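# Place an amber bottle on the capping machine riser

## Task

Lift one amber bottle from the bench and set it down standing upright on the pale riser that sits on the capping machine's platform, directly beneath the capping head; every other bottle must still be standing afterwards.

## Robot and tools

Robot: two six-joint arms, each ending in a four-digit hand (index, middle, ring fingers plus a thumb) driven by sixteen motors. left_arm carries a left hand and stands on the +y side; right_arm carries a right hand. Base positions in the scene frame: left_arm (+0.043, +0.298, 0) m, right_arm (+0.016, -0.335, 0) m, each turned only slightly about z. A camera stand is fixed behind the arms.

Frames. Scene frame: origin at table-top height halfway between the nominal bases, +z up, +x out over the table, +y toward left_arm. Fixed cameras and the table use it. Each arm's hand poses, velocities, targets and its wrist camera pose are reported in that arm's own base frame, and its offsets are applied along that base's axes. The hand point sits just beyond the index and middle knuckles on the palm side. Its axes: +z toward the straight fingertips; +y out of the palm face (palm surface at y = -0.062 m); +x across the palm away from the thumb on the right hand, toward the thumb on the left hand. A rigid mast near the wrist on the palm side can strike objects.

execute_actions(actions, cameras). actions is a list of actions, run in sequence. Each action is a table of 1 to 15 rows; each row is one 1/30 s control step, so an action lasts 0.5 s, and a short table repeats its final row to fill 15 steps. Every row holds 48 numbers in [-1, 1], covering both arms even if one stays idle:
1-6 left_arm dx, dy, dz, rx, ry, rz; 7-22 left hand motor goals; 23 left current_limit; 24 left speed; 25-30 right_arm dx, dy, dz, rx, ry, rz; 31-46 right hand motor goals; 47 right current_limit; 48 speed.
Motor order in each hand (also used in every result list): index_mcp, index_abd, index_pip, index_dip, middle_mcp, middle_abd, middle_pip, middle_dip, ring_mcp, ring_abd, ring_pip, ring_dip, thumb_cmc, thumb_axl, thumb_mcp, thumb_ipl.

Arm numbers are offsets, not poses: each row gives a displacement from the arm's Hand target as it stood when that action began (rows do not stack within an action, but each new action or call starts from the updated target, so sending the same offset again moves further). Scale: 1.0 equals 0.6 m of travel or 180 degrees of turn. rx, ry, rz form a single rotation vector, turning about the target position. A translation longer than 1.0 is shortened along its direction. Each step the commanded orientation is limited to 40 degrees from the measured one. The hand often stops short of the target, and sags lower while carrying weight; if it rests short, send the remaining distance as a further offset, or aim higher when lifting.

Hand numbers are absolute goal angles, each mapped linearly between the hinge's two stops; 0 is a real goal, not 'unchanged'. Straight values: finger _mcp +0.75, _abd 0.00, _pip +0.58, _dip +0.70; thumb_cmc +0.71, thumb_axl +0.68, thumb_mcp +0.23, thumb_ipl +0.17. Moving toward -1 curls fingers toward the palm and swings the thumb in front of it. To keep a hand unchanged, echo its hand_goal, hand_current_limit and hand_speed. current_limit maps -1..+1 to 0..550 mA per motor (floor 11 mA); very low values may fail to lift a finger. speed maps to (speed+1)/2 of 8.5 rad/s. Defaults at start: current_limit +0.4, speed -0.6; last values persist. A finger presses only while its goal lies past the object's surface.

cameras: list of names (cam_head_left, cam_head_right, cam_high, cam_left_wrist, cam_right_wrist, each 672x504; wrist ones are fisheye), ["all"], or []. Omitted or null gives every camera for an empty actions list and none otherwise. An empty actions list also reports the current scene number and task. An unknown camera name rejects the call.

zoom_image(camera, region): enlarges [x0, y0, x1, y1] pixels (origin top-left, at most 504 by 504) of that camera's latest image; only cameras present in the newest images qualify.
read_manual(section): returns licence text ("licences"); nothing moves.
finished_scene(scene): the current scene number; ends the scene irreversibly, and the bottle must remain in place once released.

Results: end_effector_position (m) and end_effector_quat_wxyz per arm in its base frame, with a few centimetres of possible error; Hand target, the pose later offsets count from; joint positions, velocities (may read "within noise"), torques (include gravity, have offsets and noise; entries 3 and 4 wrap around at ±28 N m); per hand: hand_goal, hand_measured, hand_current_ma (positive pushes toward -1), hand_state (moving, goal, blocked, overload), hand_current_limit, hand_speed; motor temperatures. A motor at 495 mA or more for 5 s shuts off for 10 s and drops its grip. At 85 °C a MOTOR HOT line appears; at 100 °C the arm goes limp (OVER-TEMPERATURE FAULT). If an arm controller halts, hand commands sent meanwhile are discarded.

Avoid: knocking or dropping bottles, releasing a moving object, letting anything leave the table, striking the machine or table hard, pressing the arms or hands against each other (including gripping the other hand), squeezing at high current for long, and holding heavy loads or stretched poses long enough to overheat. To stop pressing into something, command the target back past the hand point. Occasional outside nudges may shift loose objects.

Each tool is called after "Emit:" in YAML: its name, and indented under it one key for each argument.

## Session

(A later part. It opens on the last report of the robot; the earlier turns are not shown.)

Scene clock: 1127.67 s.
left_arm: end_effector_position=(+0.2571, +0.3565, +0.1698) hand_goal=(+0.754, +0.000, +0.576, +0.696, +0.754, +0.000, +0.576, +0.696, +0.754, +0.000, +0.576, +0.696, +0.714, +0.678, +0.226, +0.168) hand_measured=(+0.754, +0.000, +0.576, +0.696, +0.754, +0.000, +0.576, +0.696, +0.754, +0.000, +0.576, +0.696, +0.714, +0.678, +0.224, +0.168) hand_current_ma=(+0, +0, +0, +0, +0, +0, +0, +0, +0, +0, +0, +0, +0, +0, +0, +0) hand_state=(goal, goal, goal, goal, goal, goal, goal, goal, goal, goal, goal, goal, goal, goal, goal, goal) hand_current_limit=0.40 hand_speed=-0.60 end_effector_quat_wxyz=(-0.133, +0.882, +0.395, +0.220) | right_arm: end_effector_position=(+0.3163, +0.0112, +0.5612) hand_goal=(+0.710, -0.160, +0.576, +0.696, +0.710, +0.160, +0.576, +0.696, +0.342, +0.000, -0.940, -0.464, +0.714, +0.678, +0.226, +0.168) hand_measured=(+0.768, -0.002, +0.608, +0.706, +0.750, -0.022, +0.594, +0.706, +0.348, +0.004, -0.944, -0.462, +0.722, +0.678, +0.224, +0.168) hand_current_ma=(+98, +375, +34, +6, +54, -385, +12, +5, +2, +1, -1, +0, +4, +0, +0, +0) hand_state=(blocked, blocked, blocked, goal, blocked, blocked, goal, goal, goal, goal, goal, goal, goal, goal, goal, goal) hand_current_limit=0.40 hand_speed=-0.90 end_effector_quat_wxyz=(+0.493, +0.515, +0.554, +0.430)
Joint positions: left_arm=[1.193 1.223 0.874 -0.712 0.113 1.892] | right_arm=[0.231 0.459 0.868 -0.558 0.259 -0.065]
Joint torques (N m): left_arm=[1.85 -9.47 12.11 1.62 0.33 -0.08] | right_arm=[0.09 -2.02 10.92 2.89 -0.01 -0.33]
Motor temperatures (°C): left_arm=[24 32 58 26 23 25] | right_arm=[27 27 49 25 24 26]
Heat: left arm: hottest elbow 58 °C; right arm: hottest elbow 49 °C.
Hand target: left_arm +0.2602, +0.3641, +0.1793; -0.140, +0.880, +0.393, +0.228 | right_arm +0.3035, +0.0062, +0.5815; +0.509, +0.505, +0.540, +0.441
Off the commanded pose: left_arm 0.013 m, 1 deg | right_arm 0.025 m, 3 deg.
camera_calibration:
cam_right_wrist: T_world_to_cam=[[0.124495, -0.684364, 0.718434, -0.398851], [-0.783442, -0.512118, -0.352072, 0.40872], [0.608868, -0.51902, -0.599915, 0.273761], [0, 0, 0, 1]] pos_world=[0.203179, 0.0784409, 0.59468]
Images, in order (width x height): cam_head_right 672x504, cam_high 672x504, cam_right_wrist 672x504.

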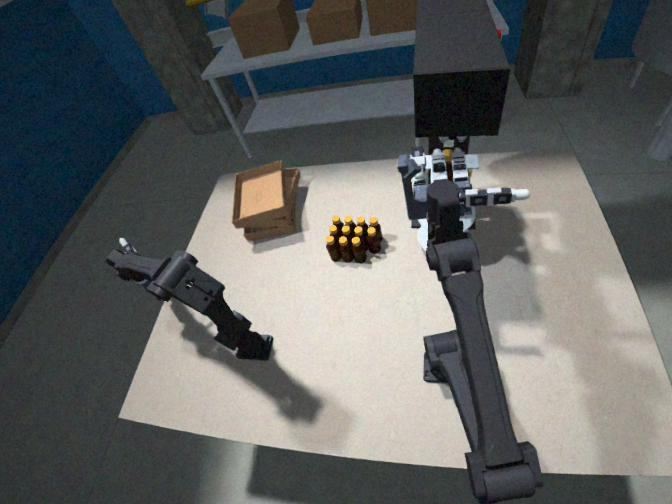

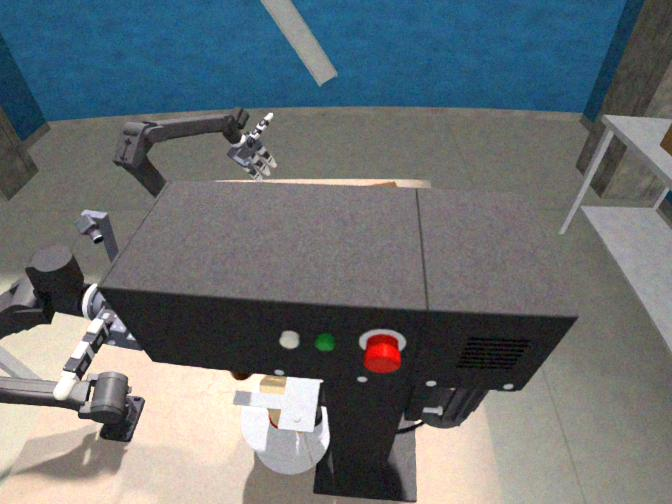

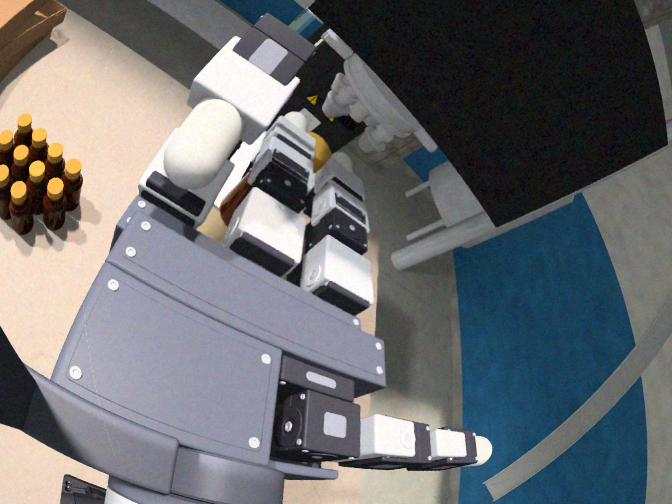

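Emit:
execute_actions:
  actions:
    - [[0,0,0,0,0,0, 0.754,0,0.576,0.696,0.754,0,0.576,0.696,0.754,0,0.576,0.696,0.714,0.678,0.226,0.168,0.4,-0.6, 0,-0.021,0.0,0,0,0, 0.71,-0.16,0.576,0.696, 0.71,0.16,0.576,0.696, 0.342,0,-0.94,-0.464, 0.714,0.678,0.226,0.168, 0.4,-0.9]]
  cameras: ["cam_high", "cam_head_right", "cam_right_wrist"]

Emit:
zoom_image:
  camera: "cam_high"
  region: [220, 365, 270, 405]

Emit:
zoom_image:
  camera: "cam_right_wrist"
  region: [195, 140, 275, 245]

Emit:
zoom_image:
  camera: "cam_head_right"
  region: [430, 130, 480, 180]

Scene clock: 1140.97 s.
left_arm: end_effector_position=(+0.2571, +0.3565, +0.1698) hand_goal=(+0.754, +0.000, +0.576, +0.696, +0.754, +0.000, +0.576, +0.696, +0.754, +0.000, +0.576, +0.696, +0.714, +0.678, +0.226, +0.168) hand_measured=(+0.754, +0.000, +0.576, +0.696, +0.754, +0.000, +0.576, +0.696, +0.754, +0.000, +0.576, +0.696, +0.714, +0.678, +0.224, +0.168) hand_current_ma=(+0, +0, +0, +0, +0, +0, +0, +0, +0, +0, +0, +0, +0, +0, +0, +0) hand_state=(goal, goal, goal, goal, goal, goal, goal, goal, goal, goal, goal, goal, goal, goal, goal, goal) hand_current_limit=0.40 hand_speed=-0.60 end_effector_quat_wxyz=(-0.133, +0.882, +0.395, +0.220) | right_arm: end_effector_position=(+0.3178, -0.0025, +0.5604) hand_goal=(+0.710, -0.160, +0.576, +0.696, +0.710, +0.160, +0.576, +0.696, +0.342, +0.000, -0.940, -0.464, +0.714, +0.678, +0.226, +0.168) hand_measured=(+0.770, -0.004, +0.610, +0.708, +0.750, -0.022, +0.594, +0.704, +0.348, +0.004, -0.944, -0.462, +0.722, +0.678, +0.224, +0.168) hand_current_ma=(+104, +366, +36, +6, +53, -385, +12, +3, +2, +1, -1, +0, +4, +0, +0, +0) hand_state=(blocked, blocked, blocked, goal, blocked, blocked, goal, goal, goal, goal, goal, goal, goal, goal, goal, goal) hand_current_limit=0.40 hand_speed=-0.90 end_effector_quat_wxyz=(+0.491, +0.516, +0.553, +0.431)
Joint positions: left_arm=[1.193 1.223 0.874 -0.712 0.113 1.892] | right_arm=[0.131 0.455 0.866 -0.558 0.159 -0.077]
Joint torques (N m): left_arm=[1.79 -9.52 12.11 1.61 0.33 -0.08] | right_arm=[-0.09 -2.49 11.04 2.85 -0.04 -0.32]
Motor temperatures (°C): left_arm=[23 32 58 26 23 25] | right_arm=[27 27 49 25 24 26]
Heat: left arm: hottest elbow 58 °C; right arm: hottest elbow 49 °C.
Hand target: left_arm +0.2602, +0.3641, +0.1793; -0.140, +0.880, +0.393, +0.228 | right_arm +0.3036, -0.0063, +0.5813; +0.509, +0.505, +0.540, +0.441
Off the commanded pose: left_arm 0.013 m, 1 deg | right_arm 0.026 m, 3 deg.
camera_calibration:
cam_right_wrist: T_world_to_cam=[[0.125598, -0.687013, 0.715708, -0.406625], [-0.783892, -0.510894, -0.352847, 0.403161], [0.608061, -0.516721, -0.602712, 0.267126], [0, 0, 0, 1]] pos_world=[0.204678, 0.0646451, 0.594279]
Images, in order (width x height): cam_head_right 672x504, cam_high 672x504, cam_right_wrist 672x504.

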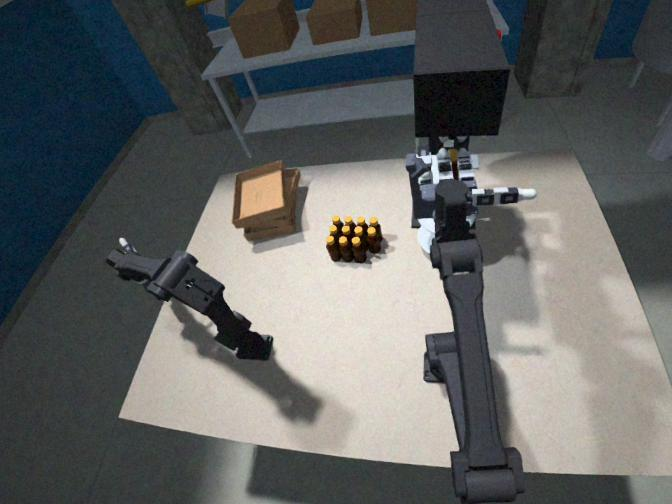

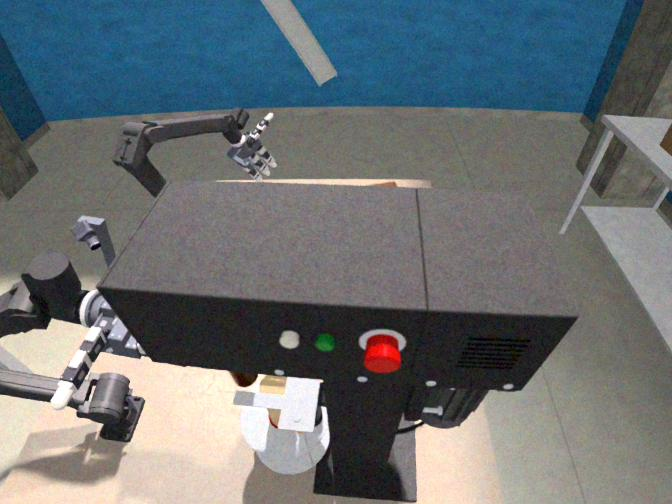

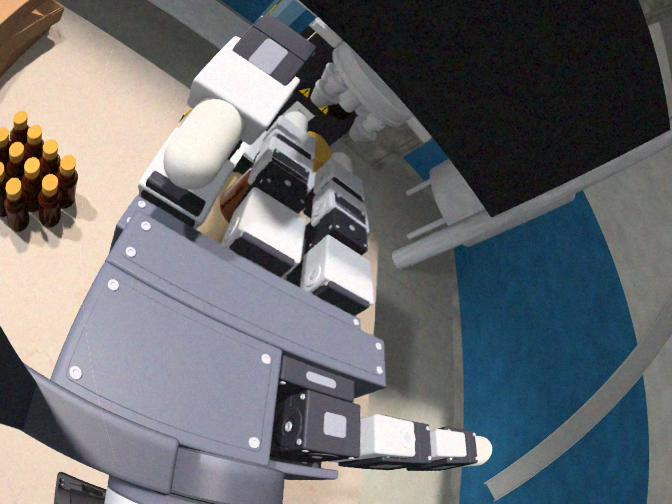

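Scaled by 10.080 from the camera's 672x504 image, which has a finer 960x720 frame.

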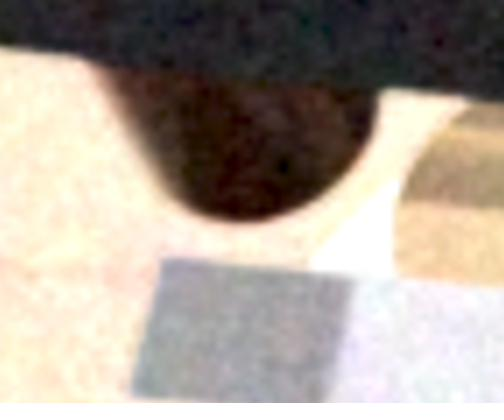

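Scaled by 4.800 from the camera's 672x504 image, which has a finer 960x720 frame.

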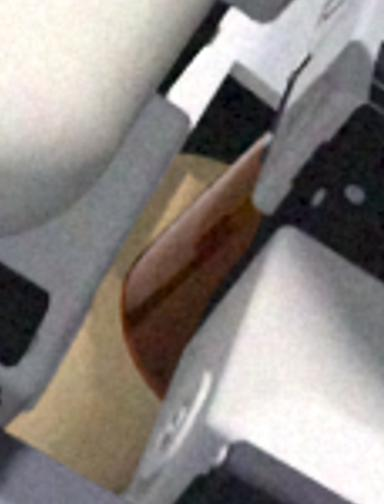

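Scaled by 10.080 from the camera's 672x504 image, which has a finer 960x720 frame.

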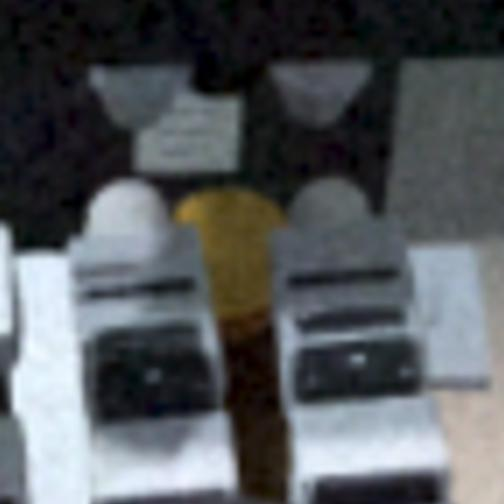

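Emit:
execute_actions:
  actions:
    - [[0,0,0,0,0,0, 0.754,0,0.576,0.696,0.754,0,0.576,0.696,0.754,0,0.576,0.696,0.714,0.678,0.226,0.168,0.4,-0.6, 0,0,-0.022,0,0,0, 0.71,-0.16,0.576,0.696, 0.71,0.16,0.576,0.696, 0.342,0,-0.94,-0.464, 0.714,0.678,0.226,0.168, 0.4,-0.9]]
  cameras: ["cam_high", "cam_head_right", "cam_right_wrist"]

Emit:
zoom_image:
  camera: "cam_high"
  region: [220, 365, 270, 405]

Emit:
zoom_image:
  camera: "cam_right_wrist"
  region: [195, 140, 275, 245]

Emit:
zoom_image:
  camera: "cam_head_right"
  region: [430, 130, 480, 180]

Scene clock: 1159.13 s.
left_arm: end_effector_position=(+0.2571, +0.3565, +0.1698) hand_goal=(+0.754, +0.000, +0.576, +0.696, +0.754, +0.000, +0.576, +0.696, +0.754, +0.000, +0.576, +0.696, +0.714, +0.678, +0.226, +0.168) hand_measured=(+0.754, +0.000, +0.576, +0.696, +0.754, +0.000, +0.576, +0.696, +0.754, +0.000, +0.576, +0.696, +0.714, +0.678, +0.224, +0.168) hand_current_ma=(+0, +0, +0, +0, +0, +0, +0, +0, +0, +0, +0, +0, +0, +0, +0, +0) hand_state=(goal, goal, goal, goal, goal, goal, goal, goal, goal, goal, goal, goal, goal, goal, goal, goal) hand_current_limit=0.40 hand_speed=-0.60 end_effector_quat_wxyz=(-0.133, +0.882, +0.395, +0.220) | right_arm: end_effector_position=(+0.3185, -0.0024, +0.5399) hand_goal=(+0.710, -0.160, +0.576, +0.696, +0.710, +0.160, +0.576, +0.696, +0.342, +0.000, -0.940, -0.464, +0.714, +0.678, +0.226, +0.168) hand_measured=(+0.770, -0.004, +0.610, +0.708, +0.750, -0.022, +0.594, +0.704, +0.348, +0.004, -0.944, -0.462, +0.722, +0.678, +0.224, +0.168) hand_current_ma=(+104, +366, +36, +6, +53, -385, +12, +3, +2, +1, -1, +0, +4, +0, +0, +0) hand_state=(blocked, blocked, blocked, goal, blocked, blocked, goal, goal, goal, goal, goal, goal, goal, goal, goal, goal) hand_current_limit=0.40 hand_speed=-0.90 end_effector_quat_wxyz=(+0.486, +0.520, +0.560, +0.424)
Joint positions: left_arm=[1.193 1.223 0.874 -0.712 0.113 1.892] | right_arm=[0.131 0.437 0.824 -0.558 0.159 -0.077]
Joint torques (N m): left_arm=[1.9 -9.47 12.1 1.62 0.33 -0.08] | right_arm=[-0.09 -2.26 11.3 3.59 -0.03 -0.3]
Motor temperatures (°C): left_arm=[23 32 59 26 23 25] | right_arm=[27 27 50 25 24 26]
Heat: left arm: hottest elbow 59 °C; right arm: hottest elbow 50 °C.
Hand target: left_arm +0.2602, +0.3641, +0.1793; -0.140, +0.880, +0.393, +0.228 | right_arm +0.3035, -0.0063, +0.5682; +0.509, +0.505, +0.540, +0.441
Off the commanded pose: left_arm 0.013 m, 1 deg | right_arm 0.032 m, 4 deg.
camera_calibration:
cam_right_wrist: T_world_to_cam=[[0.142971, -0.684755, 0.714612, -0.396885], [-0.792163, -0.512017, -0.332137, 0.387907], [0.593326, -0.518603, -0.615641, 0.26609], [0, 0, 0, 1]] pos_world=[0.206151, 0.0648415, 0.576273]
Images, in order (width x height): cam_head_right 672x504, cam_high 672x504, cam_right_wrist 672x504.

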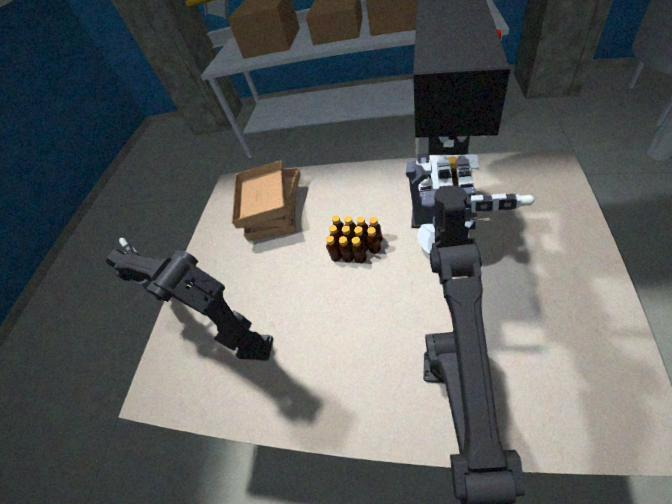

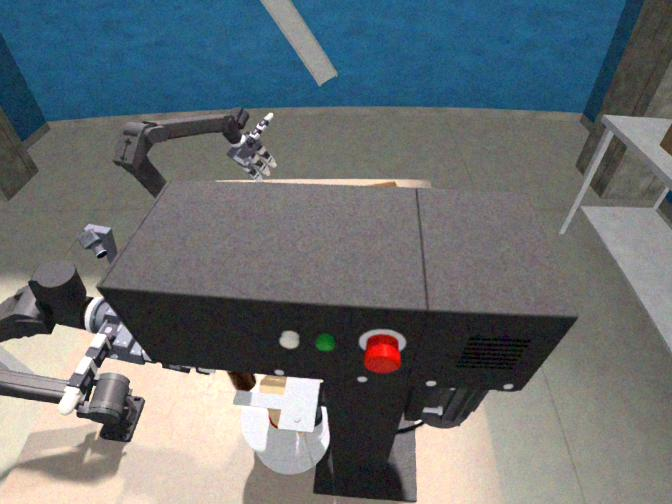

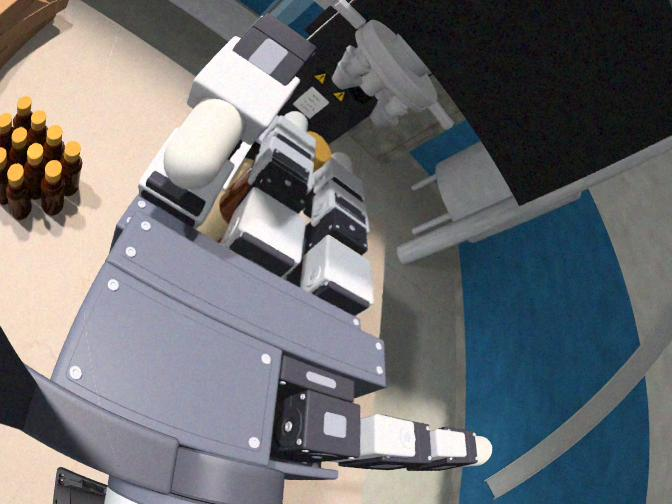

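Scaled by 10.080 from the camera's 672x504 image, which has a finer 960x720 frame.

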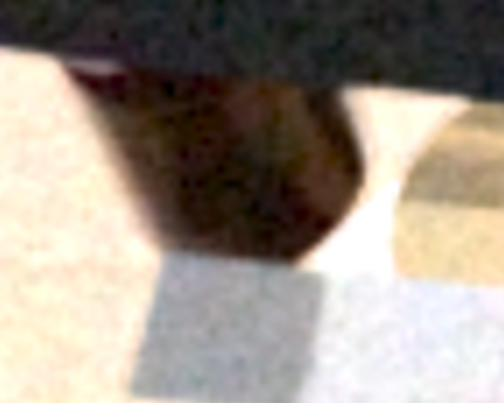

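Scaled by 4.800 from the camera's 672x504 image, which has a finer 960x720 frame.

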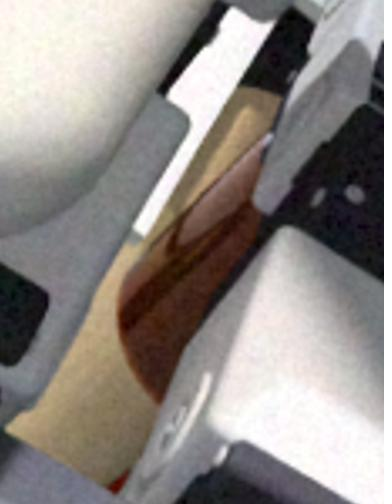

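Scaled by 10.080 from the camera's 672x504 image, which has a finer 960x720 frame.

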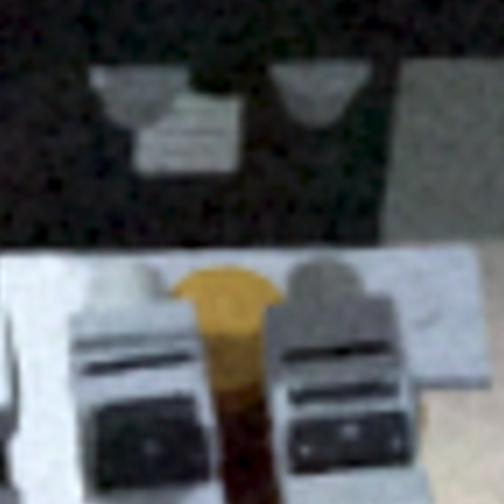

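Emit:
execute_actions:
  actions:
    - [[0,0,0,0,0,0, 0.754,0,0.576,0.696,0.754,0,0.576,0.696,0.754,0,0.576,0.696,0.714,0.678,0.226,0.168,0.4,-0.6, 0.0583,-0.0017,0.018,0,0,0, 0.71,-0.16,0.576,0.696, 0.71,0.16,0.576,0.696, 0.342,0,-0.94,-0.464, 0.714,0.678,0.226,0.168, 0.4,-0.9]]
  cameras: ["cam_high","cam_head_right","cam_right_wrist"]

Emit:
zoom_image:
  camera: "cam_high"
  region: [220, 350, 290, 405]

Emit:
zoom_image:
  camera: "cam_right_wrist"
  region: [195, 140, 275, 245]

Emit:
zoom_image:
  camera: "cam_head_right"
  region: [430, 130, 480, 180]

Scene clock: 1197.63 s.
left_arm: end_effector_position=(+0.2571, +0.3565, +0.1698) hand_goal=(+0.754, +0.000, +0.576, +0.696, +0.754, +0.000, +0.576, +0.696, +0.754, +0.000, +0.576, +0.696, +0.714, +0.678, +0.226, +0.168) hand_measured=(+0.754, +0.000, +0.576, +0.696, +0.754, +0.000, +0.576, +0.696, +0.754, +0.000, +0.576, +0.696, +0.714, +0.678, +0.224, +0.168) hand_current_ma=(+0, +0, +0, +0, +0, +0, +0, +0, +0, +0, +0, +0, +0, +0, +0, +0) hand_state=(goal, goal, goal, goal, goal, goal, goal, goal, goal, goal, goal, goal, goal, goal, goal, goal) hand_current_limit=0.40 hand_speed=-0.60 end_effector_quat_wxyz=(-0.133, +0.882, +0.395, +0.220) | right_arm: end_effector_position=(+0.3494, -0.0037, +0.5290) hand_goal=(+0.710, -0.160, +0.576, +0.696, +0.710, +0.160, +0.576, +0.696, +0.342, +0.000, -0.940, -0.464, +0.714, +0.678, +0.226, +0.168) hand_measured=(+0.760, -0.004, +0.602, +0.704, +0.738, -0.022, +0.586, +0.700, +0.348, +0.004, -0.944, -0.462, +0.722, +0.678, +0.224, +0.168) hand_current_ma=(+75, +366, +23, +4, +30, -385, +5, +1, +2, +1, -1, +0, +4, +0, +0, +0) hand_state=(blocked, blocked, blocked, goal, blocked, blocked, goal, goal, goal, goal, goal, goal, goal, goal, goal, goal) hand_current_limit=0.40 hand_speed=-0.90 end_effector_quat_wxyz=(+0.479, +0.525, +0.566, +0.416)
Joint positions: left_arm=[1.193 1.223 0.874 -0.712 0.113 1.892] | right_arm=[0.099 0.518 0.824 -0.502 0.129 -0.082]
Joint torques (N m): left_arm=[1.79 -9.47 12.12 1.61 0.33 -0.08] | right_arm=[0.03 -1.61 14.72 3.82 -0.07 -0.3]
Motor temperatures (°C): left_arm=[23 32 59 26 23 25] | right_arm=[27 27 50 25 24 26]
Heat: left arm: hottest elbow 59 °C; right arm: hottest elbow 50 °C.
Hand target: left_arm +0.2602, +0.3641, +0.1793; -0.140, +0.880, +0.393, +0.228 | right_arm +0.3384, -0.0074, +0.5791; +0.509, +0.504, +0.540, +0.441
Off the commanded pose: left_arm 0.013 m, 1 deg | right_arm 0.051 m, 6 deg.
camera_calibration:
cam_right_wrist: T_world_to_cam=[[0.160591, -0.683069, 0.712479, -0.399508], [-0.800715, -0.51223, -0.310607, 0.399711], [0.577119, -0.520612, -0.629203, 0.253137], [0, 0, 0, 1]] pos_world=[0.238122, 0.0636385, 0.568068]
Images, in order (width x height): cam_head_right 672x504, cam_high 672x504, cam_right_wrist 672x504.

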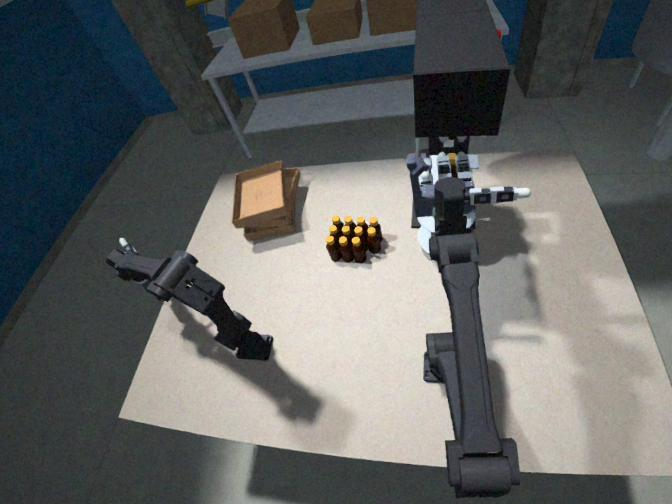

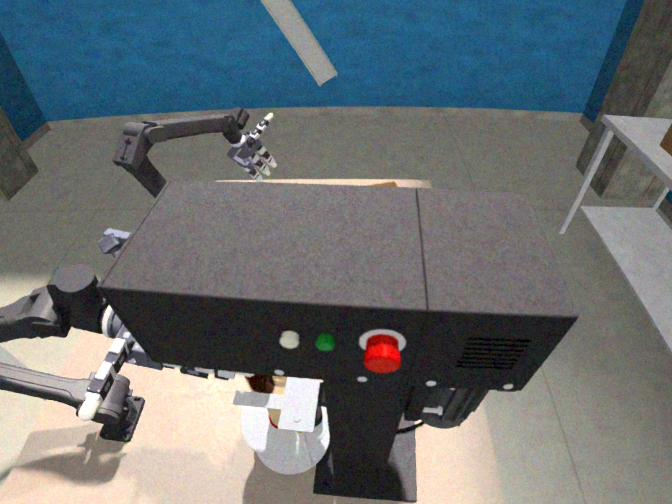

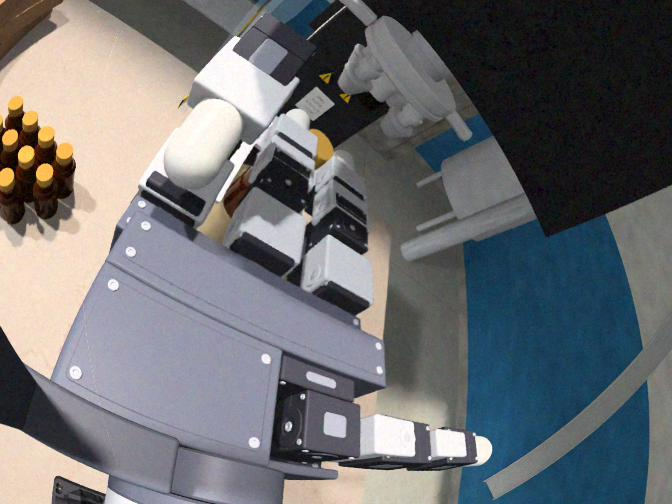

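Scaled by 7.200 from the camera's 672x504 image, which has a finer 960x720 frame.

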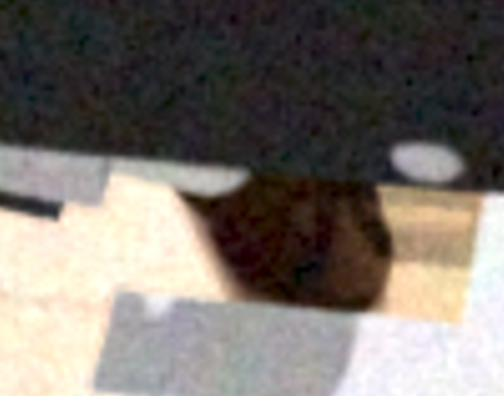

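Scaled by 4.800 from the camera's 672x504 image, which has a finer 960x720 frame.

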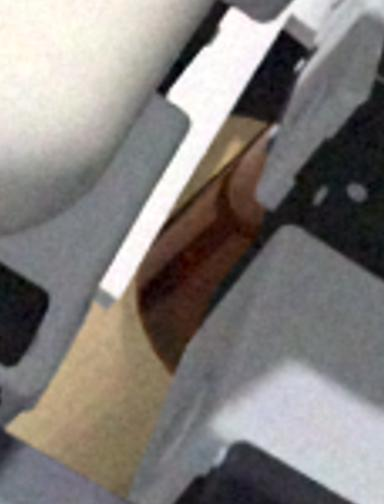

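Scaled by 10.080 from the camera's 672x504 image, which has a finer 960x720 frame.

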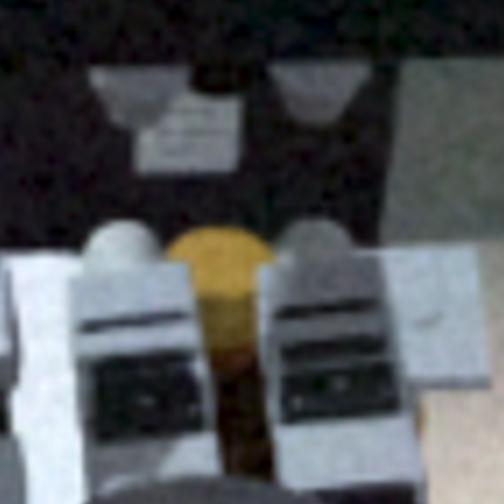

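Emit:
execute_actions:
  actions:
    - [[0,0,0,0,0,0, 0.754,0,0.576,0.696,0.754,0,0.576,0.696,0.754,0,0.576,0.696,0.714,0.678,0.226,0.168,0.4,-0.6, 0,0,0.018,0,0,0, 0.71,-0.16,0.576,0.696, 0.71,0.16,0.576,0.696, 0.342,0,-0.94,-0.464, 0.714,0.678,0.226,0.168, 0.4,-0.9]]
  cameras: ["cam_high","cam_head_right","cam_right_wrist"]

Emit:
zoom_image:
  camera: "cam_high"
  region: [220, 350, 290, 405]

Emit:
zoom_image:
  camera: "cam_right_wrist"
  region: [195, 140, 275, 245]

Emit:
zoom_image:
  camera: "cam_head_right"
  region: [430, 130, 480, 180]

Scene clock: 1236.10 s.
left_arm: end_effector_position=(+0.2571, +0.3565, +0.1698) hand_goal=(+0.754, +0.000, +0.576, +0.696, +0.754, +0.000, +0.576, +0.696, +0.754, +0.000, +0.576, +0.696, +0.714, +0.678, +0.226, +0.168) hand_measured=(+0.754, +0.000, +0.576, +0.696, +0.754, +0.000, +0.576, +0.696, +0.754, +0.000, +0.576, +0.696, +0.714, +0.678, +0.224, +0.168) hand_current_ma=(+0, +0, +0, +0, +0, +0, +0, +0, +0, +0, +0, +0, +0, +0, +0, +0) hand_state=(goal, goal, goal, goal, goal, goal, goal, goal, goal, goal, goal, goal, goal, goal, goal, goal) hand_current_limit=0.40 hand_speed=-0.60 end_effector_quat_wxyz=(-0.133, +0.882, +0.395, +0.220) | right_arm: end_effector_position=(+0.3496, -0.0037, +0.5296) hand_goal=(+0.710, -0.160, +0.576, +0.696, +0.710, +0.160, +0.576, +0.696, +0.342, +0.000, -0.940, -0.464, +0.714, +0.678, +0.226, +0.168) hand_measured=(+0.760, -0.004, +0.602, +0.704, +0.738, -0.022, +0.586, +0.700, +0.348, +0.004, -0.944, -0.462, +0.722, +0.678, +0.224, +0.168) hand_current_ma=(+75, +366, +23, +4, +30, -385, +5, +1, +2, +1, -1, +0, +4, +0, +0, +0) hand_state=(blocked, blocked, blocked, goal, blocked, blocked, goal, goal, goal, goal, goal, goal, goal, goal, goal, goal) hand_current_limit=0.40 hand_speed=-0.90 end_effector_quat_wxyz=(+0.479, +0.525, +0.566, +0.417)
Joint positions: left_arm=[1.193 1.223 0.874 -0.712 0.113 1.892] | right_arm=[0.099 0.519 0.825 -0.502 0.129 -0.082]
Joint torques (N m): left_arm=[1.79 -9.52 12.11 1.63 0.33 -0.08] | right_arm=[0.09 -1.49 16.98 3.08 -0.02 -0.29]
Motor temperatures (°C): left_arm=[23 31 59 26 23 25] | right_arm=[27 27 54 25 24 26]
Heat: left arm: hottest elbow 59 °C; right arm: hottest elbow 54 °C.
Hand target: left_arm +0.2602, +0.3641, +0.1793; -0.140, +0.880, +0.393, +0.228 | right_arm +0.3384, -0.0073, +0.5899; +0.509, +0.504, +0.540, +0.441
Off the commanded pose: left_arm 0.013 m, 1 deg | right_arm 0.061 m, 6 deg.
camera_calibration:
cam_right_wrist: T_world_to_cam=[[0.160332, -0.683079, 0.712528, -0.399933], [-0.800618, -0.512211, -0.310887, 0.400193], [0.577325, -0.520618, -0.62901, 0.25324], [0, 0, 0, 1]] pos_world=[0.238322, 0.0636385, 0.568668]
Images, in order (width x height): cam_head_right 672x504, cam_high 672x504, cam_right_wrist 672x504.

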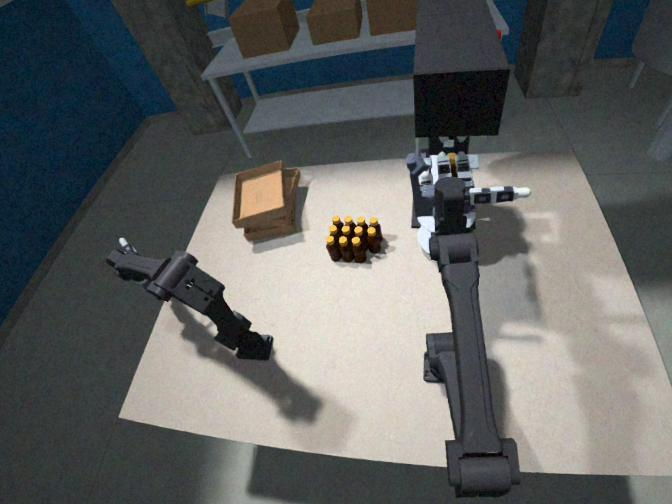

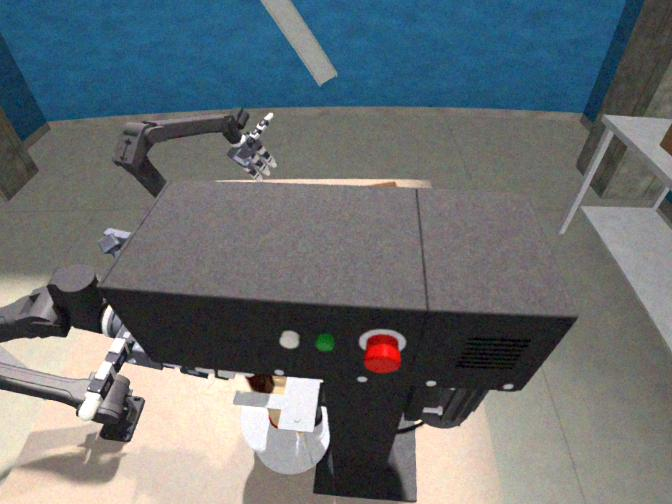

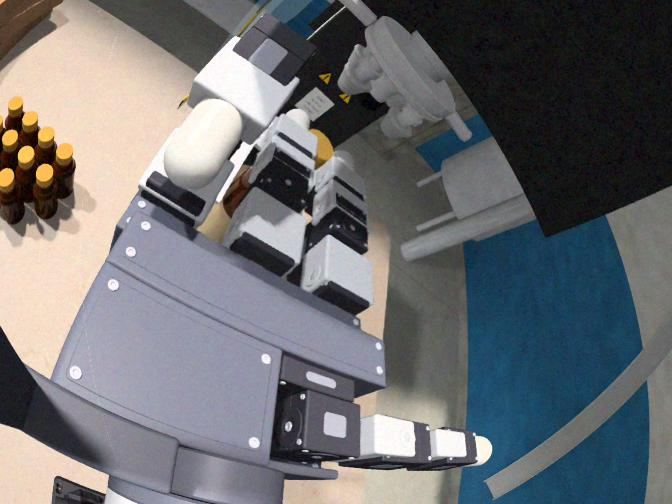

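Scaled by 7.200 from the camera's 672x504 image, which has a finer 960x720 frame.

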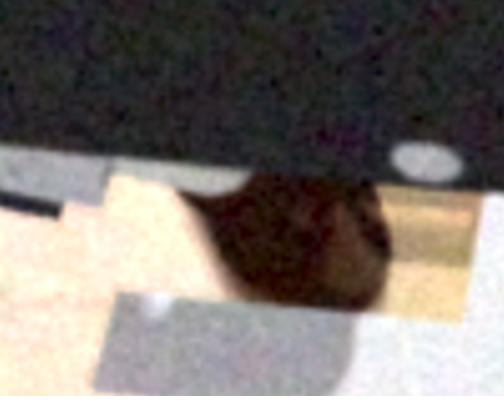

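Scaled by 4.800 from the camera's 672x504 image, which has a finer 960x720 frame.

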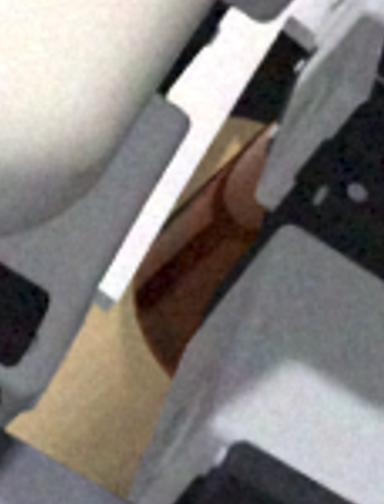

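Scaled by 10.080 from the camera's 672x504 image, which has a finer 960x720 frame.

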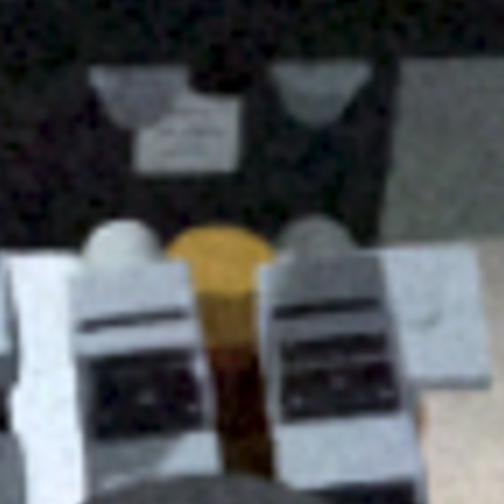

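Emit:
execute_actions:
  actions:
    - [[0,0,0,0,0,0, 0.754,0,0.576,0.696,0.754,0,0.576,0.696,0.754,0,0.576,0.696,0.714,0.678,0.226,0.168,0.4,-0.6, 0,0,0.012,0,0,0, 0.71,-0.16,0.576,0.696, 0.71,0.16,0.576,0.696, 0.342,0,-0.94,-0.464, 0.714,0.678,0.226,0.168, 0.4,-0.9]]
  cameras: []

Scene clock: 1248.10 s.
left_arm: end_effector_position=(+0.2571, +0.3565, +0.1698) hand_goal=(+0.754, +0.000, +0.576, +0.696, +0.754, +0.000, +0.576, +0.696, +0.754, +0.000, +0.576, +0.696, +0.714, +0.678, +0.226, +0.168) hand_measured=(+0.754, +0.000, +0.576, +0.696, +0.754, +0.000, +0.576, +0.696, +0.754, +0.000, +0.576, +0.696, +0.714, +0.678, +0.224, +0.168) hand_current_ma=(+0, +0, +0, +0, +0, +0, +0, +0, +0, +0, +0, +0, +0, +0, +0, +0) hand_state=(goal, goal, goal, goal, goal, goal, goal, goal, goal, goal, goal, goal, goal, goal, goal, goal) hand_current_limit=0.40 hand_speed=-0.60 end_effector_quat_wxyz=(-0.133, +0.882, +0.395, +0.220) | right_arm: end_effector_position=(+0.3506, -0.0036, +0.5392) hand_goal=(+0.710, -0.160, +0.576, +0.696, +0.710, +0.160, +0.576, +0.696, +0.342, +0.000, -0.940, -0.464, +0.714, +0.678, +0.226, +0.168) hand_measured=(+0.760, -0.004, +0.602, +0.704, +0.738, -0.022, +0.586, +0.700, +0.348, +0.004, -0.944, -0.462, +0.722, +0.678, +0.224, +0.168) hand_current_ma=(+75, +366, +23, +4, +30, -385, +5, +1, +2, +1, -1, +0, +4, +0, +0, +0) hand_state=(blocked, blocked, blocked, goal, blocked, blocked, goal, goal, goal, goal, goal, goal, goal, goal, goal, goal) hand_current_limit=0.40 hand_speed=-0.90 end_effector_quat_wxyz=(+0.481, +0.524, +0.564, +0.419)
Joint positions: left_arm=[1.193 1.223 0.874 -0.712 0.113 1.892] | right_arm=[0.099 0.531 0.848 -0.506 0.129 -0.082]
Joint torques (N m): left_arm=[1.73 -9.41 12.12 1.61 0.33 -0.08] | right_arm=[0.09 -1.85 16.95 2.7 -0.05 -0.28]
Motor temperatures (°C): left_arm=[23 31 59 26 23 25] | right_arm=[27 27 53 25 24 26]
Heat: left arm: hottest elbow 59 °C; right arm: hottest elbow 53 °C.
Hand target: left_arm +0.2602, +0.3641, +0.1793; -0.140, +0.880, +0.393, +0.228 | right_arm +0.3385, -0.0073, +0.5970; +0.509, +0.505, +0.540, +0.441
Off the commanded pose: left_arm 0.013 m, 1 deg | right_arm 0.059 m, 5 deg.
No camera images: "cameras" was empty.

Emit:
execute_actions:
  actions:
    - [[0,0,0,0,0,0, 0.754,0,0.576,0.696,0.754,0,0.576,0.696,0.754,0,0.576,0.696,0.714,0.678,0.226,0.168,0.4,-0.6, 0.023,-0.001,0.007,0,0,0, 0.71,-0.16,0.576,0.696, 0.71,0.16,0.576,0.696, 0.342,0,-0.94,-0.464, 0.714,0.678,0.226,0.168, 0.4,-0.9]]
  cameras: ["cam_high","cam_head_right","cam_right_wrist"]

Emit:
zoom_image:
  camera: "cam_high"
  region: [220, 350, 290, 405]

Emit:
zoom_image:
  camera: "cam_right_wrist"
  region: [195, 140, 275, 245]

Emit:
zoom_image:
  camera: "cam_head_right"
  region: [430, 130, 480, 180]

Scene clock: 1259.27 s.
left_arm: end_effector_position=(+0.2571, +0.3565, +0.1698) hand_goal=(+0.754, +0.000, +0.576, +0.696, +0.754, +0.000, +0.576, +0.696, +0.754, +0.000, +0.576, +0.696, +0.714, +0.678, +0.226, +0.168) hand_measured=(+0.754, +0.000, +0.576, +0.696, +0.754, +0.000, +0.576, +0.696, +0.754, +0.000, +0.576, +0.696, +0.714, +0.678, +0.224, +0.168) hand_current_ma=(+0, +0, +0, +0, +0, +0, +0, +0, +0, +0, +0, +0, +0, +0, +0, +0) hand_state=(goal, goal, goal, goal, goal, goal, goal, goal, goal, goal, goal, goal, goal, goal, goal, goal) hand_current_limit=0.40 hand_speed=-0.60 end_effector_quat_wxyz=(-0.133, +0.882, +0.395, +0.220) | right_arm: end_effector_position=(+0.3647, -0.0047, +0.5362) hand_goal=(+0.710, -0.160, +0.576, +0.696, +0.710, +0.160, +0.576, +0.696, +0.342, +0.000, -0.940, -0.464, +0.714, +0.678, +0.226, +0.168) hand_measured=(+0.760, -0.004, +0.604, +0.704, +0.738, -0.022, +0.588, +0.700, +0.348, +0.004, -0.944, -0.462, +0.722, +0.678, +0.224, +0.168) hand_current_ma=(+77, +366, +26, +4, +31, -385, +6, +1, +2, +1, -1, +0, +4, +0, +0, +0) hand_state=(blocked, blocked, blocked, goal, blocked, blocked, goal, goal, goal, goal, goal, goal, goal, goal, goal, goal) hand_current_limit=0.40 hand_speed=-0.90 end_effector_quat_wxyz=(+0.475, +0.529, +0.569, +0.412)
Joint positions: left_arm=[1.193 1.223 0.874 -0.712 0.113 1.892] | right_arm=[0.089 0.571 0.865 -0.506 0.121 -0.082]
Joint torques (N m): left_arm=[1.85 -9.47 12.11 1.63 0.33 -0.08] | right_arm=[0.21 -2.37 17.01 3.49 -0.12 -0.29]
Motor temperatures (°C): left_arm=[23 31 59 26 23 25] | right_arm=[27 27 54 25 24 26]
Heat: left arm: hottest elbow 59 °C; right arm: hottest elbow 54 °C.
Hand target: left_arm +0.2602, +0.3641, +0.1793; -0.140, +0.880, +0.393, +0.228 | right_arm +0.3523, -0.0079, +0.6013; +0.509, +0.505, +0.540, +0.441
Off the commanded pose: left_arm 0.013 m, 1 deg | right_arm 0.066 m, 7 deg.
camera_calibration:
cam_right_wrist: T_world_to_cam=[[0.16992, -0.683643, 0.70976, -0.409674], [-0.806648, -0.510217, -0.298326, 0.409288], [0.56608, -0.521835, -0.638155, 0.257137], [0, 0, 0, 1]] pos_world=[0.254203, 0.0629383, 0.576965]
Images, in order (width x height): cam_head_right 672x504, cam_high 672x504, cam_right_wrist 672x504.

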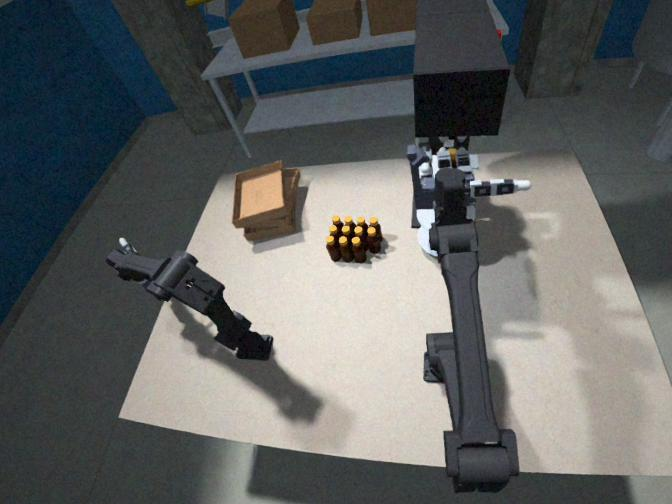

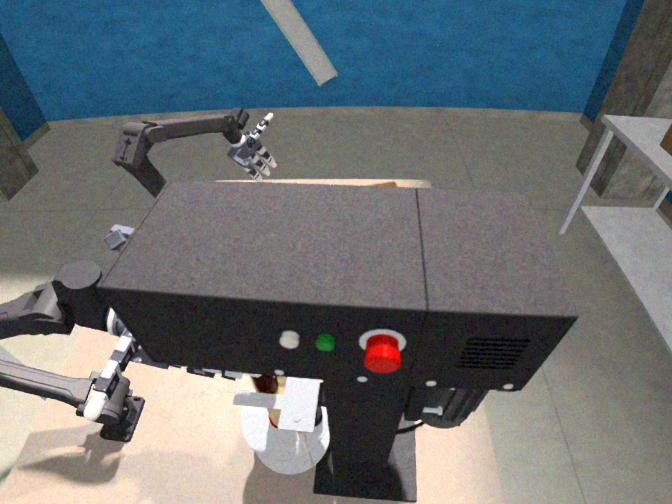

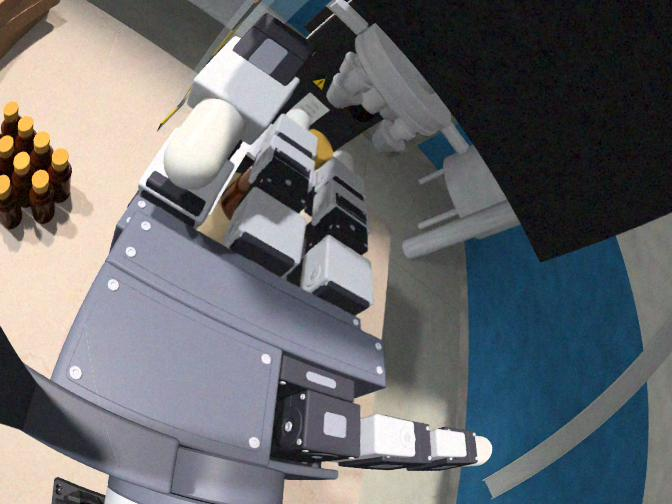

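Scaled by 7.200 from the camera's 672x504 image, which has a finer 960x720 frame.

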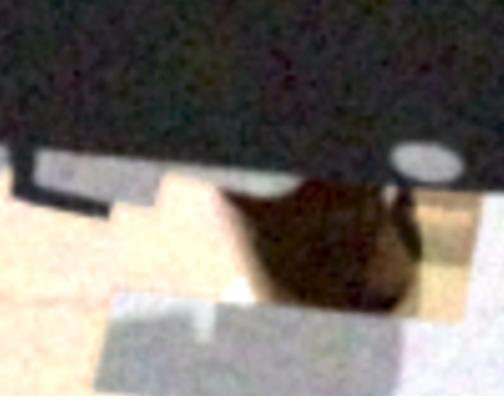

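Scaled by 4.800 from the camera's 672x504 image, which has a finer 960x720 frame.

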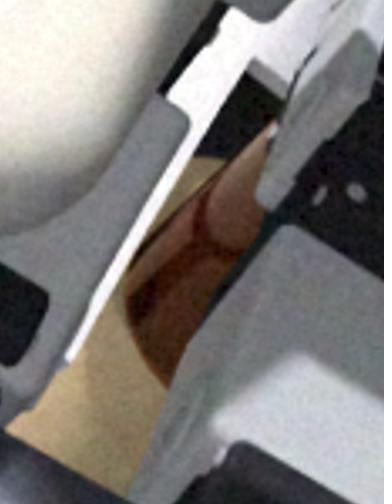

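Scaled by 10.080 from the camera's 672x504 image, which has a finer 960x720 frame.

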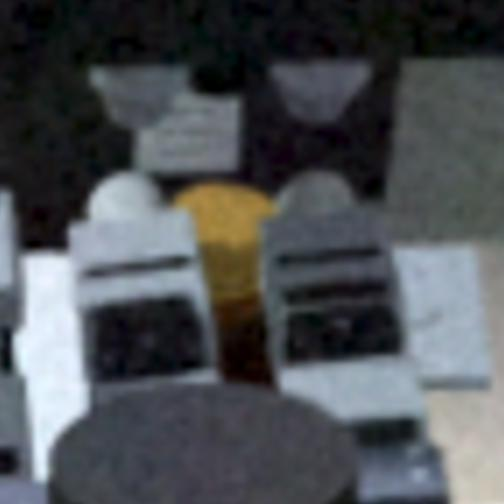

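Emit:
execute_actions:
  actions:
    - [[0,0,0,0,0,0, 0.754,0,0.576,0.696,0.754,0,0.576,0.696,0.754,0,0.576,0.696,0.714,0.678,0.226,0.168,0.4,-0.6, 0.003,0,-0.033,0,0,0, 0.71,-0.16,0.576,0.696, 0.71,0.16,0.576,0.696, 0.342,0,-0.94,-0.464, 0.714,0.678,0.226,0.168, 0.4,-0.9]]
  cameras: []

Scene clock: 1286.37 s.
left_arm: end_effector_position=(+0.2571, +0.3565, +0.1698) hand_goal=(+0.754, +0.000, +0.576, +0.696, +0.754, +0.000, +0.576, +0.696, +0.754, +0.000, +0.576, +0.696, +0.714, +0.678, +0.226, +0.168) hand_measured=(+0.754, +0.000, +0.576, +0.696, +0.754, +0.000, +0.576, +0.696, +0.754, +0.000, +0.576, +0.696, +0.714, +0.678, +0.224, +0.168) hand_current_ma=(+0, +0, +0, +0, +0, +0, +0, +0, +0, +0, +0, +0, +0, +0, +0, +0) hand_state=(goal, goal, goal, goal, goal, goal, goal, goal, goal, goal, goal, goal, goal, goal, goal, goal) hand_current_limit=0.40 hand_speed=-0.60 end_effector_quat_wxyz=(-0.133, +0.882, +0.395, +0.220) | right_arm: end_effector_position=(+0.3640, -0.0048, +0.5420) hand_goal=(+0.710, -0.160, +0.576, +0.696, +0.710, +0.160, +0.576, +0.696, +0.342, +0.000, -0.940, -0.464, +0.714, +0.678, +0.226, +0.168) hand_measured=(+0.760, -0.004, +0.604, +0.704, +0.738, -0.022, +0.588, +0.700, +0.348, +0.004, -0.944, -0.462, +0.722, +0.678, +0.224, +0.168) hand_current_ma=(+77, +366, +26, +4, +31, -385, +6, +1, +2, +1, -1, +0, +4, +0, +0, +0) hand_state=(blocked, blocked, blocked, goal, blocked, blocked, goal, goal, goal, goal, goal, goal, goal, goal, goal, goal) hand_current_limit=0.40 hand_speed=-0.90 end_effector_quat_wxyz=(+0.481, +0.525, +0.564, +0.419)
Joint positions: left_arm=[1.193 1.223 0.874 -0.712 0.113 1.892] | right_arm=[0.087 0.571 0.865 -0.483 0.118 -0.082]
Joint torques (N m): left_arm=[1.85 -9.47 12.12 1.61 0.33 -0.08] | right_arm=[0.09 -2.73 12.85 4.25 -0.1 -0.28]
Motor temperatures (°C): left_arm=[23 31 59 26 23 25] | right_arm=[27 27 55 25 24 26]
Heat: left arm: hottest elbow 59 °C; right arm: hottest elbow 55 °C.
Hand target: left_arm +0.2602, +0.3641, +0.1793; -0.140, +0.880, +0.393, +0.228 | right_arm +0.3541, -0.0079, +0.5815; +0.509, +0.505, +0.540, +0.441
Off the commanded pose: left_arm 0.013 m, 1 deg | right_arm 0.041 m, 6 deg.
No camera images: "cameras" was empty.

Emit:
execute_actions:
  actions:
    - [[0,0,0,0,0,0, 0.754,0,0.576,0.696,0.754,0,0.576,0.696,0.754,0,0.576,0.696,0.714,0.678,0.226,0.168,0.4,-0.6, 0,0,-0.017,0,0,0, 0.71,-0.16,0.576,0.696, 0.71,0.16,0.576,0.696, 0.342,0,-0.94,-0.464, 0.714,0.678,0.226,0.168, 0.4,-0.9]]
  cameras: []

Scene clock: 1292.33 s.
left_arm: end_effector_position=(+0.2571, +0.3565, +0.1698) hand_goal=(+0.754, +0.000, +0.576, +0.696, +0.754, +0.000, +0.576, +0.696, +0.754, +0.000, +0.576, +0.696, +0.714, +0.678, +0.226, +0.168) hand_measured=(+0.754, +0.000, +0.576, +0.696, +0.754, +0.000, +0.576, +0.696, +0.754, +0.000, +0.576, +0.696, +0.714, +0.678, +0.224, +0.168) hand_current_ma=(+0, +0, +0, +0, +0, +0, +0, +0, +0, +0, +0, +0, +0, +0, +0, +0) hand_state=(goal, goal, goal, goal, goal, goal, goal, goal, goal, goal, goal, goal, goal, goal, goal, goal) hand_current_limit=0.40 hand_speed=-0.60 end_effector_quat_wxyz=(-0.133, +0.882, +0.395, +0.220) | right_arm: end_effector_position=(+0.3647, -0.0049, +0.5411) hand_goal=(+0.710, -0.160, +0.576, +0.696, +0.710, +0.160, +0.576, +0.696, +0.342, +0.000, -0.940, -0.464, +0.714, +0.678, +0.226, +0.168) hand_measured=(+0.760, -0.004, +0.604, +0.704, +0.738, -0.022, +0.588, +0.700, +0.348, +0.004, -0.944, -0.462, +0.722, +0.678, +0.224, +0.168) hand_current_ma=(+77, +366, +26, +4, +31, -385, +6, +1, +2, +1, -1, +0, +4, +0, +0, +0) hand_state=(blocked, blocked, blocked, goal, blocked, blocked, goal, goal, goal, goal, goal, goal, goal, goal, goal, goal) hand_current_limit=0.40 hand_speed=-0.90 end_effector_quat_wxyz=(+0.484, +0.523, +0.561, +0.422)
Joint positions: left_arm=[1.193 1.223 0.874 -0.712 0.113 1.892] | right_arm=[0.086 0.571 0.855 -0.462 0.117 -0.082]
Joint torques (N m): left_arm=[1.85 -9.47 12.11 1.62 0.33 -0.08] | right_arm=[-0.03 -3.19 11.49 4.3 -0.11 -0.3]
Motor temperatures (°C): left_arm=[23 31 59 26 23 25] | right_arm=[27 27 55 25 24 26]
Heat: left arm: hottest elbow 59 °C; right arm: hottest elbow 55 °C.
Hand target: left_arm +0.2602, +0.3641, +0.1793; -0.140, +0.880, +0.393, +0.228 | right_arm +0.3542, -0.0080, +0.5711; +0.509, +0.505, +0.540, +0.441
Off the commanded pose: left_arm 0.013 m, 1 deg | right_arm 0.032 m, 5 deg.
No camera images: "cameras" was empty.

Emit:
execute_actions:
  actions:
    - [[0,0,0,0,0,0, 0.754,0,0.576,0.696,0.754,0,0.576,0.696,0.754,0,0.576,0.696,0.714,0.678,0.226,0.168,0.4,-0.6, 0,0,-0.017,0,0.0056,0, 0.71,-0.16,0.576,0.696, 0.71,0.16,0.576,0.696, 0.342,0,-0.94,-0.464, 0.714,0.678,0.226,0.168, 0.4,-0.9]]
  cameras: []

Scene clock: 1299.73 s.
left_arm: end_effector_position=(+0.2571, +0.3565, +0.1698) hand_goal=(+0.754, +0.000, +0.576, +0.696, +0.754, +0.000, +0.576, +0.696, +0.754, +0.000, +0.576, +0.696, +0.714, +0.678, +0.226, +0.168) hand_measured=(+0.754, +0.000, +0.576, +0.696, +0.754, +0.000, +0.576, +0.696, +0.754, +0.000, +0.576, +0.696, +0.714, +0.678, +0.224, +0.168) hand_current_ma=(+0, +0, +0, +0, +0, +0, +0, +0, +0, +0, +0, +0, +0, +0, +0, +0) hand_state=(goal, goal, goal, goal, goal, goal, goal, goal, goal, goal, goal, goal, goal, goal, goal, goal) hand_current_limit=0.40 hand_speed=-0.60 end_effector_quat_wxyz=(-0.133, +0.882, +0.395, +0.220) | right_arm: end_effector_position=(+0.3672, -0.0048, +0.5301) hand_goal=(+0.710, -0.160, +0.576, +0.696, +0.710, +0.160, +0.576, +0.696, +0.342, +0.000, -0.940, -0.464, +0.714, +0.678, +0.226, +0.168) hand_measured=(+0.760, -0.004, +0.604, +0.704, +0.738, -0.022, +0.588, +0.700, +0.348, +0.004, -0.944, -0.462, +0.722, +0.678, +0.224, +0.168) hand_current_ma=(+77, +366, +26, +4, +31, -385, +6, +1, +2, +1, -1, +0, +4, +0, +0, +0) hand_state=(blocked, blocked, blocked, goal, blocked, blocked, goal, goal, goal, goal, goal, goal, goal, goal, goal, goal) hand_current_limit=0.40 hand_speed=-0.90 end_effector_quat_wxyz=(+0.479, +0.526, +0.565, +0.417)
Joint positions: left_arm=[1.193 1.223 0.874 -0.712 0.113 1.892] | right_arm=[0.086 0.571 0.837 -0.462 0.117 -0.082]
Joint torques (N m): left_arm=[1.85 -9.47 12.11 1.62 0.33 -0.08] | right_arm=[-0.03 -3.72 11.49 3.99 -0.1 -0.28]
Motor temperatures (°C): left_arm=[23 31 59 26 23 25] | right_arm=[27 27 55 25 24 26]
Heat: left arm: hottest elbow 59 °C; right arm: hottest elbow 55 °C.
Hand target: left_arm +0.2602, +0.3641, +0.1793; -0.140, +0.880, +0.393, +0.228 | right_arm +0.3542, -0.0079, +0.5609; +0.505, +0.508, +0.544, +0.437
Off the commanded pose: left_arm 0.013 m, 1 deg | right_arm 0.034 m, 5 deg.
No camera images: "cameras" was empty.


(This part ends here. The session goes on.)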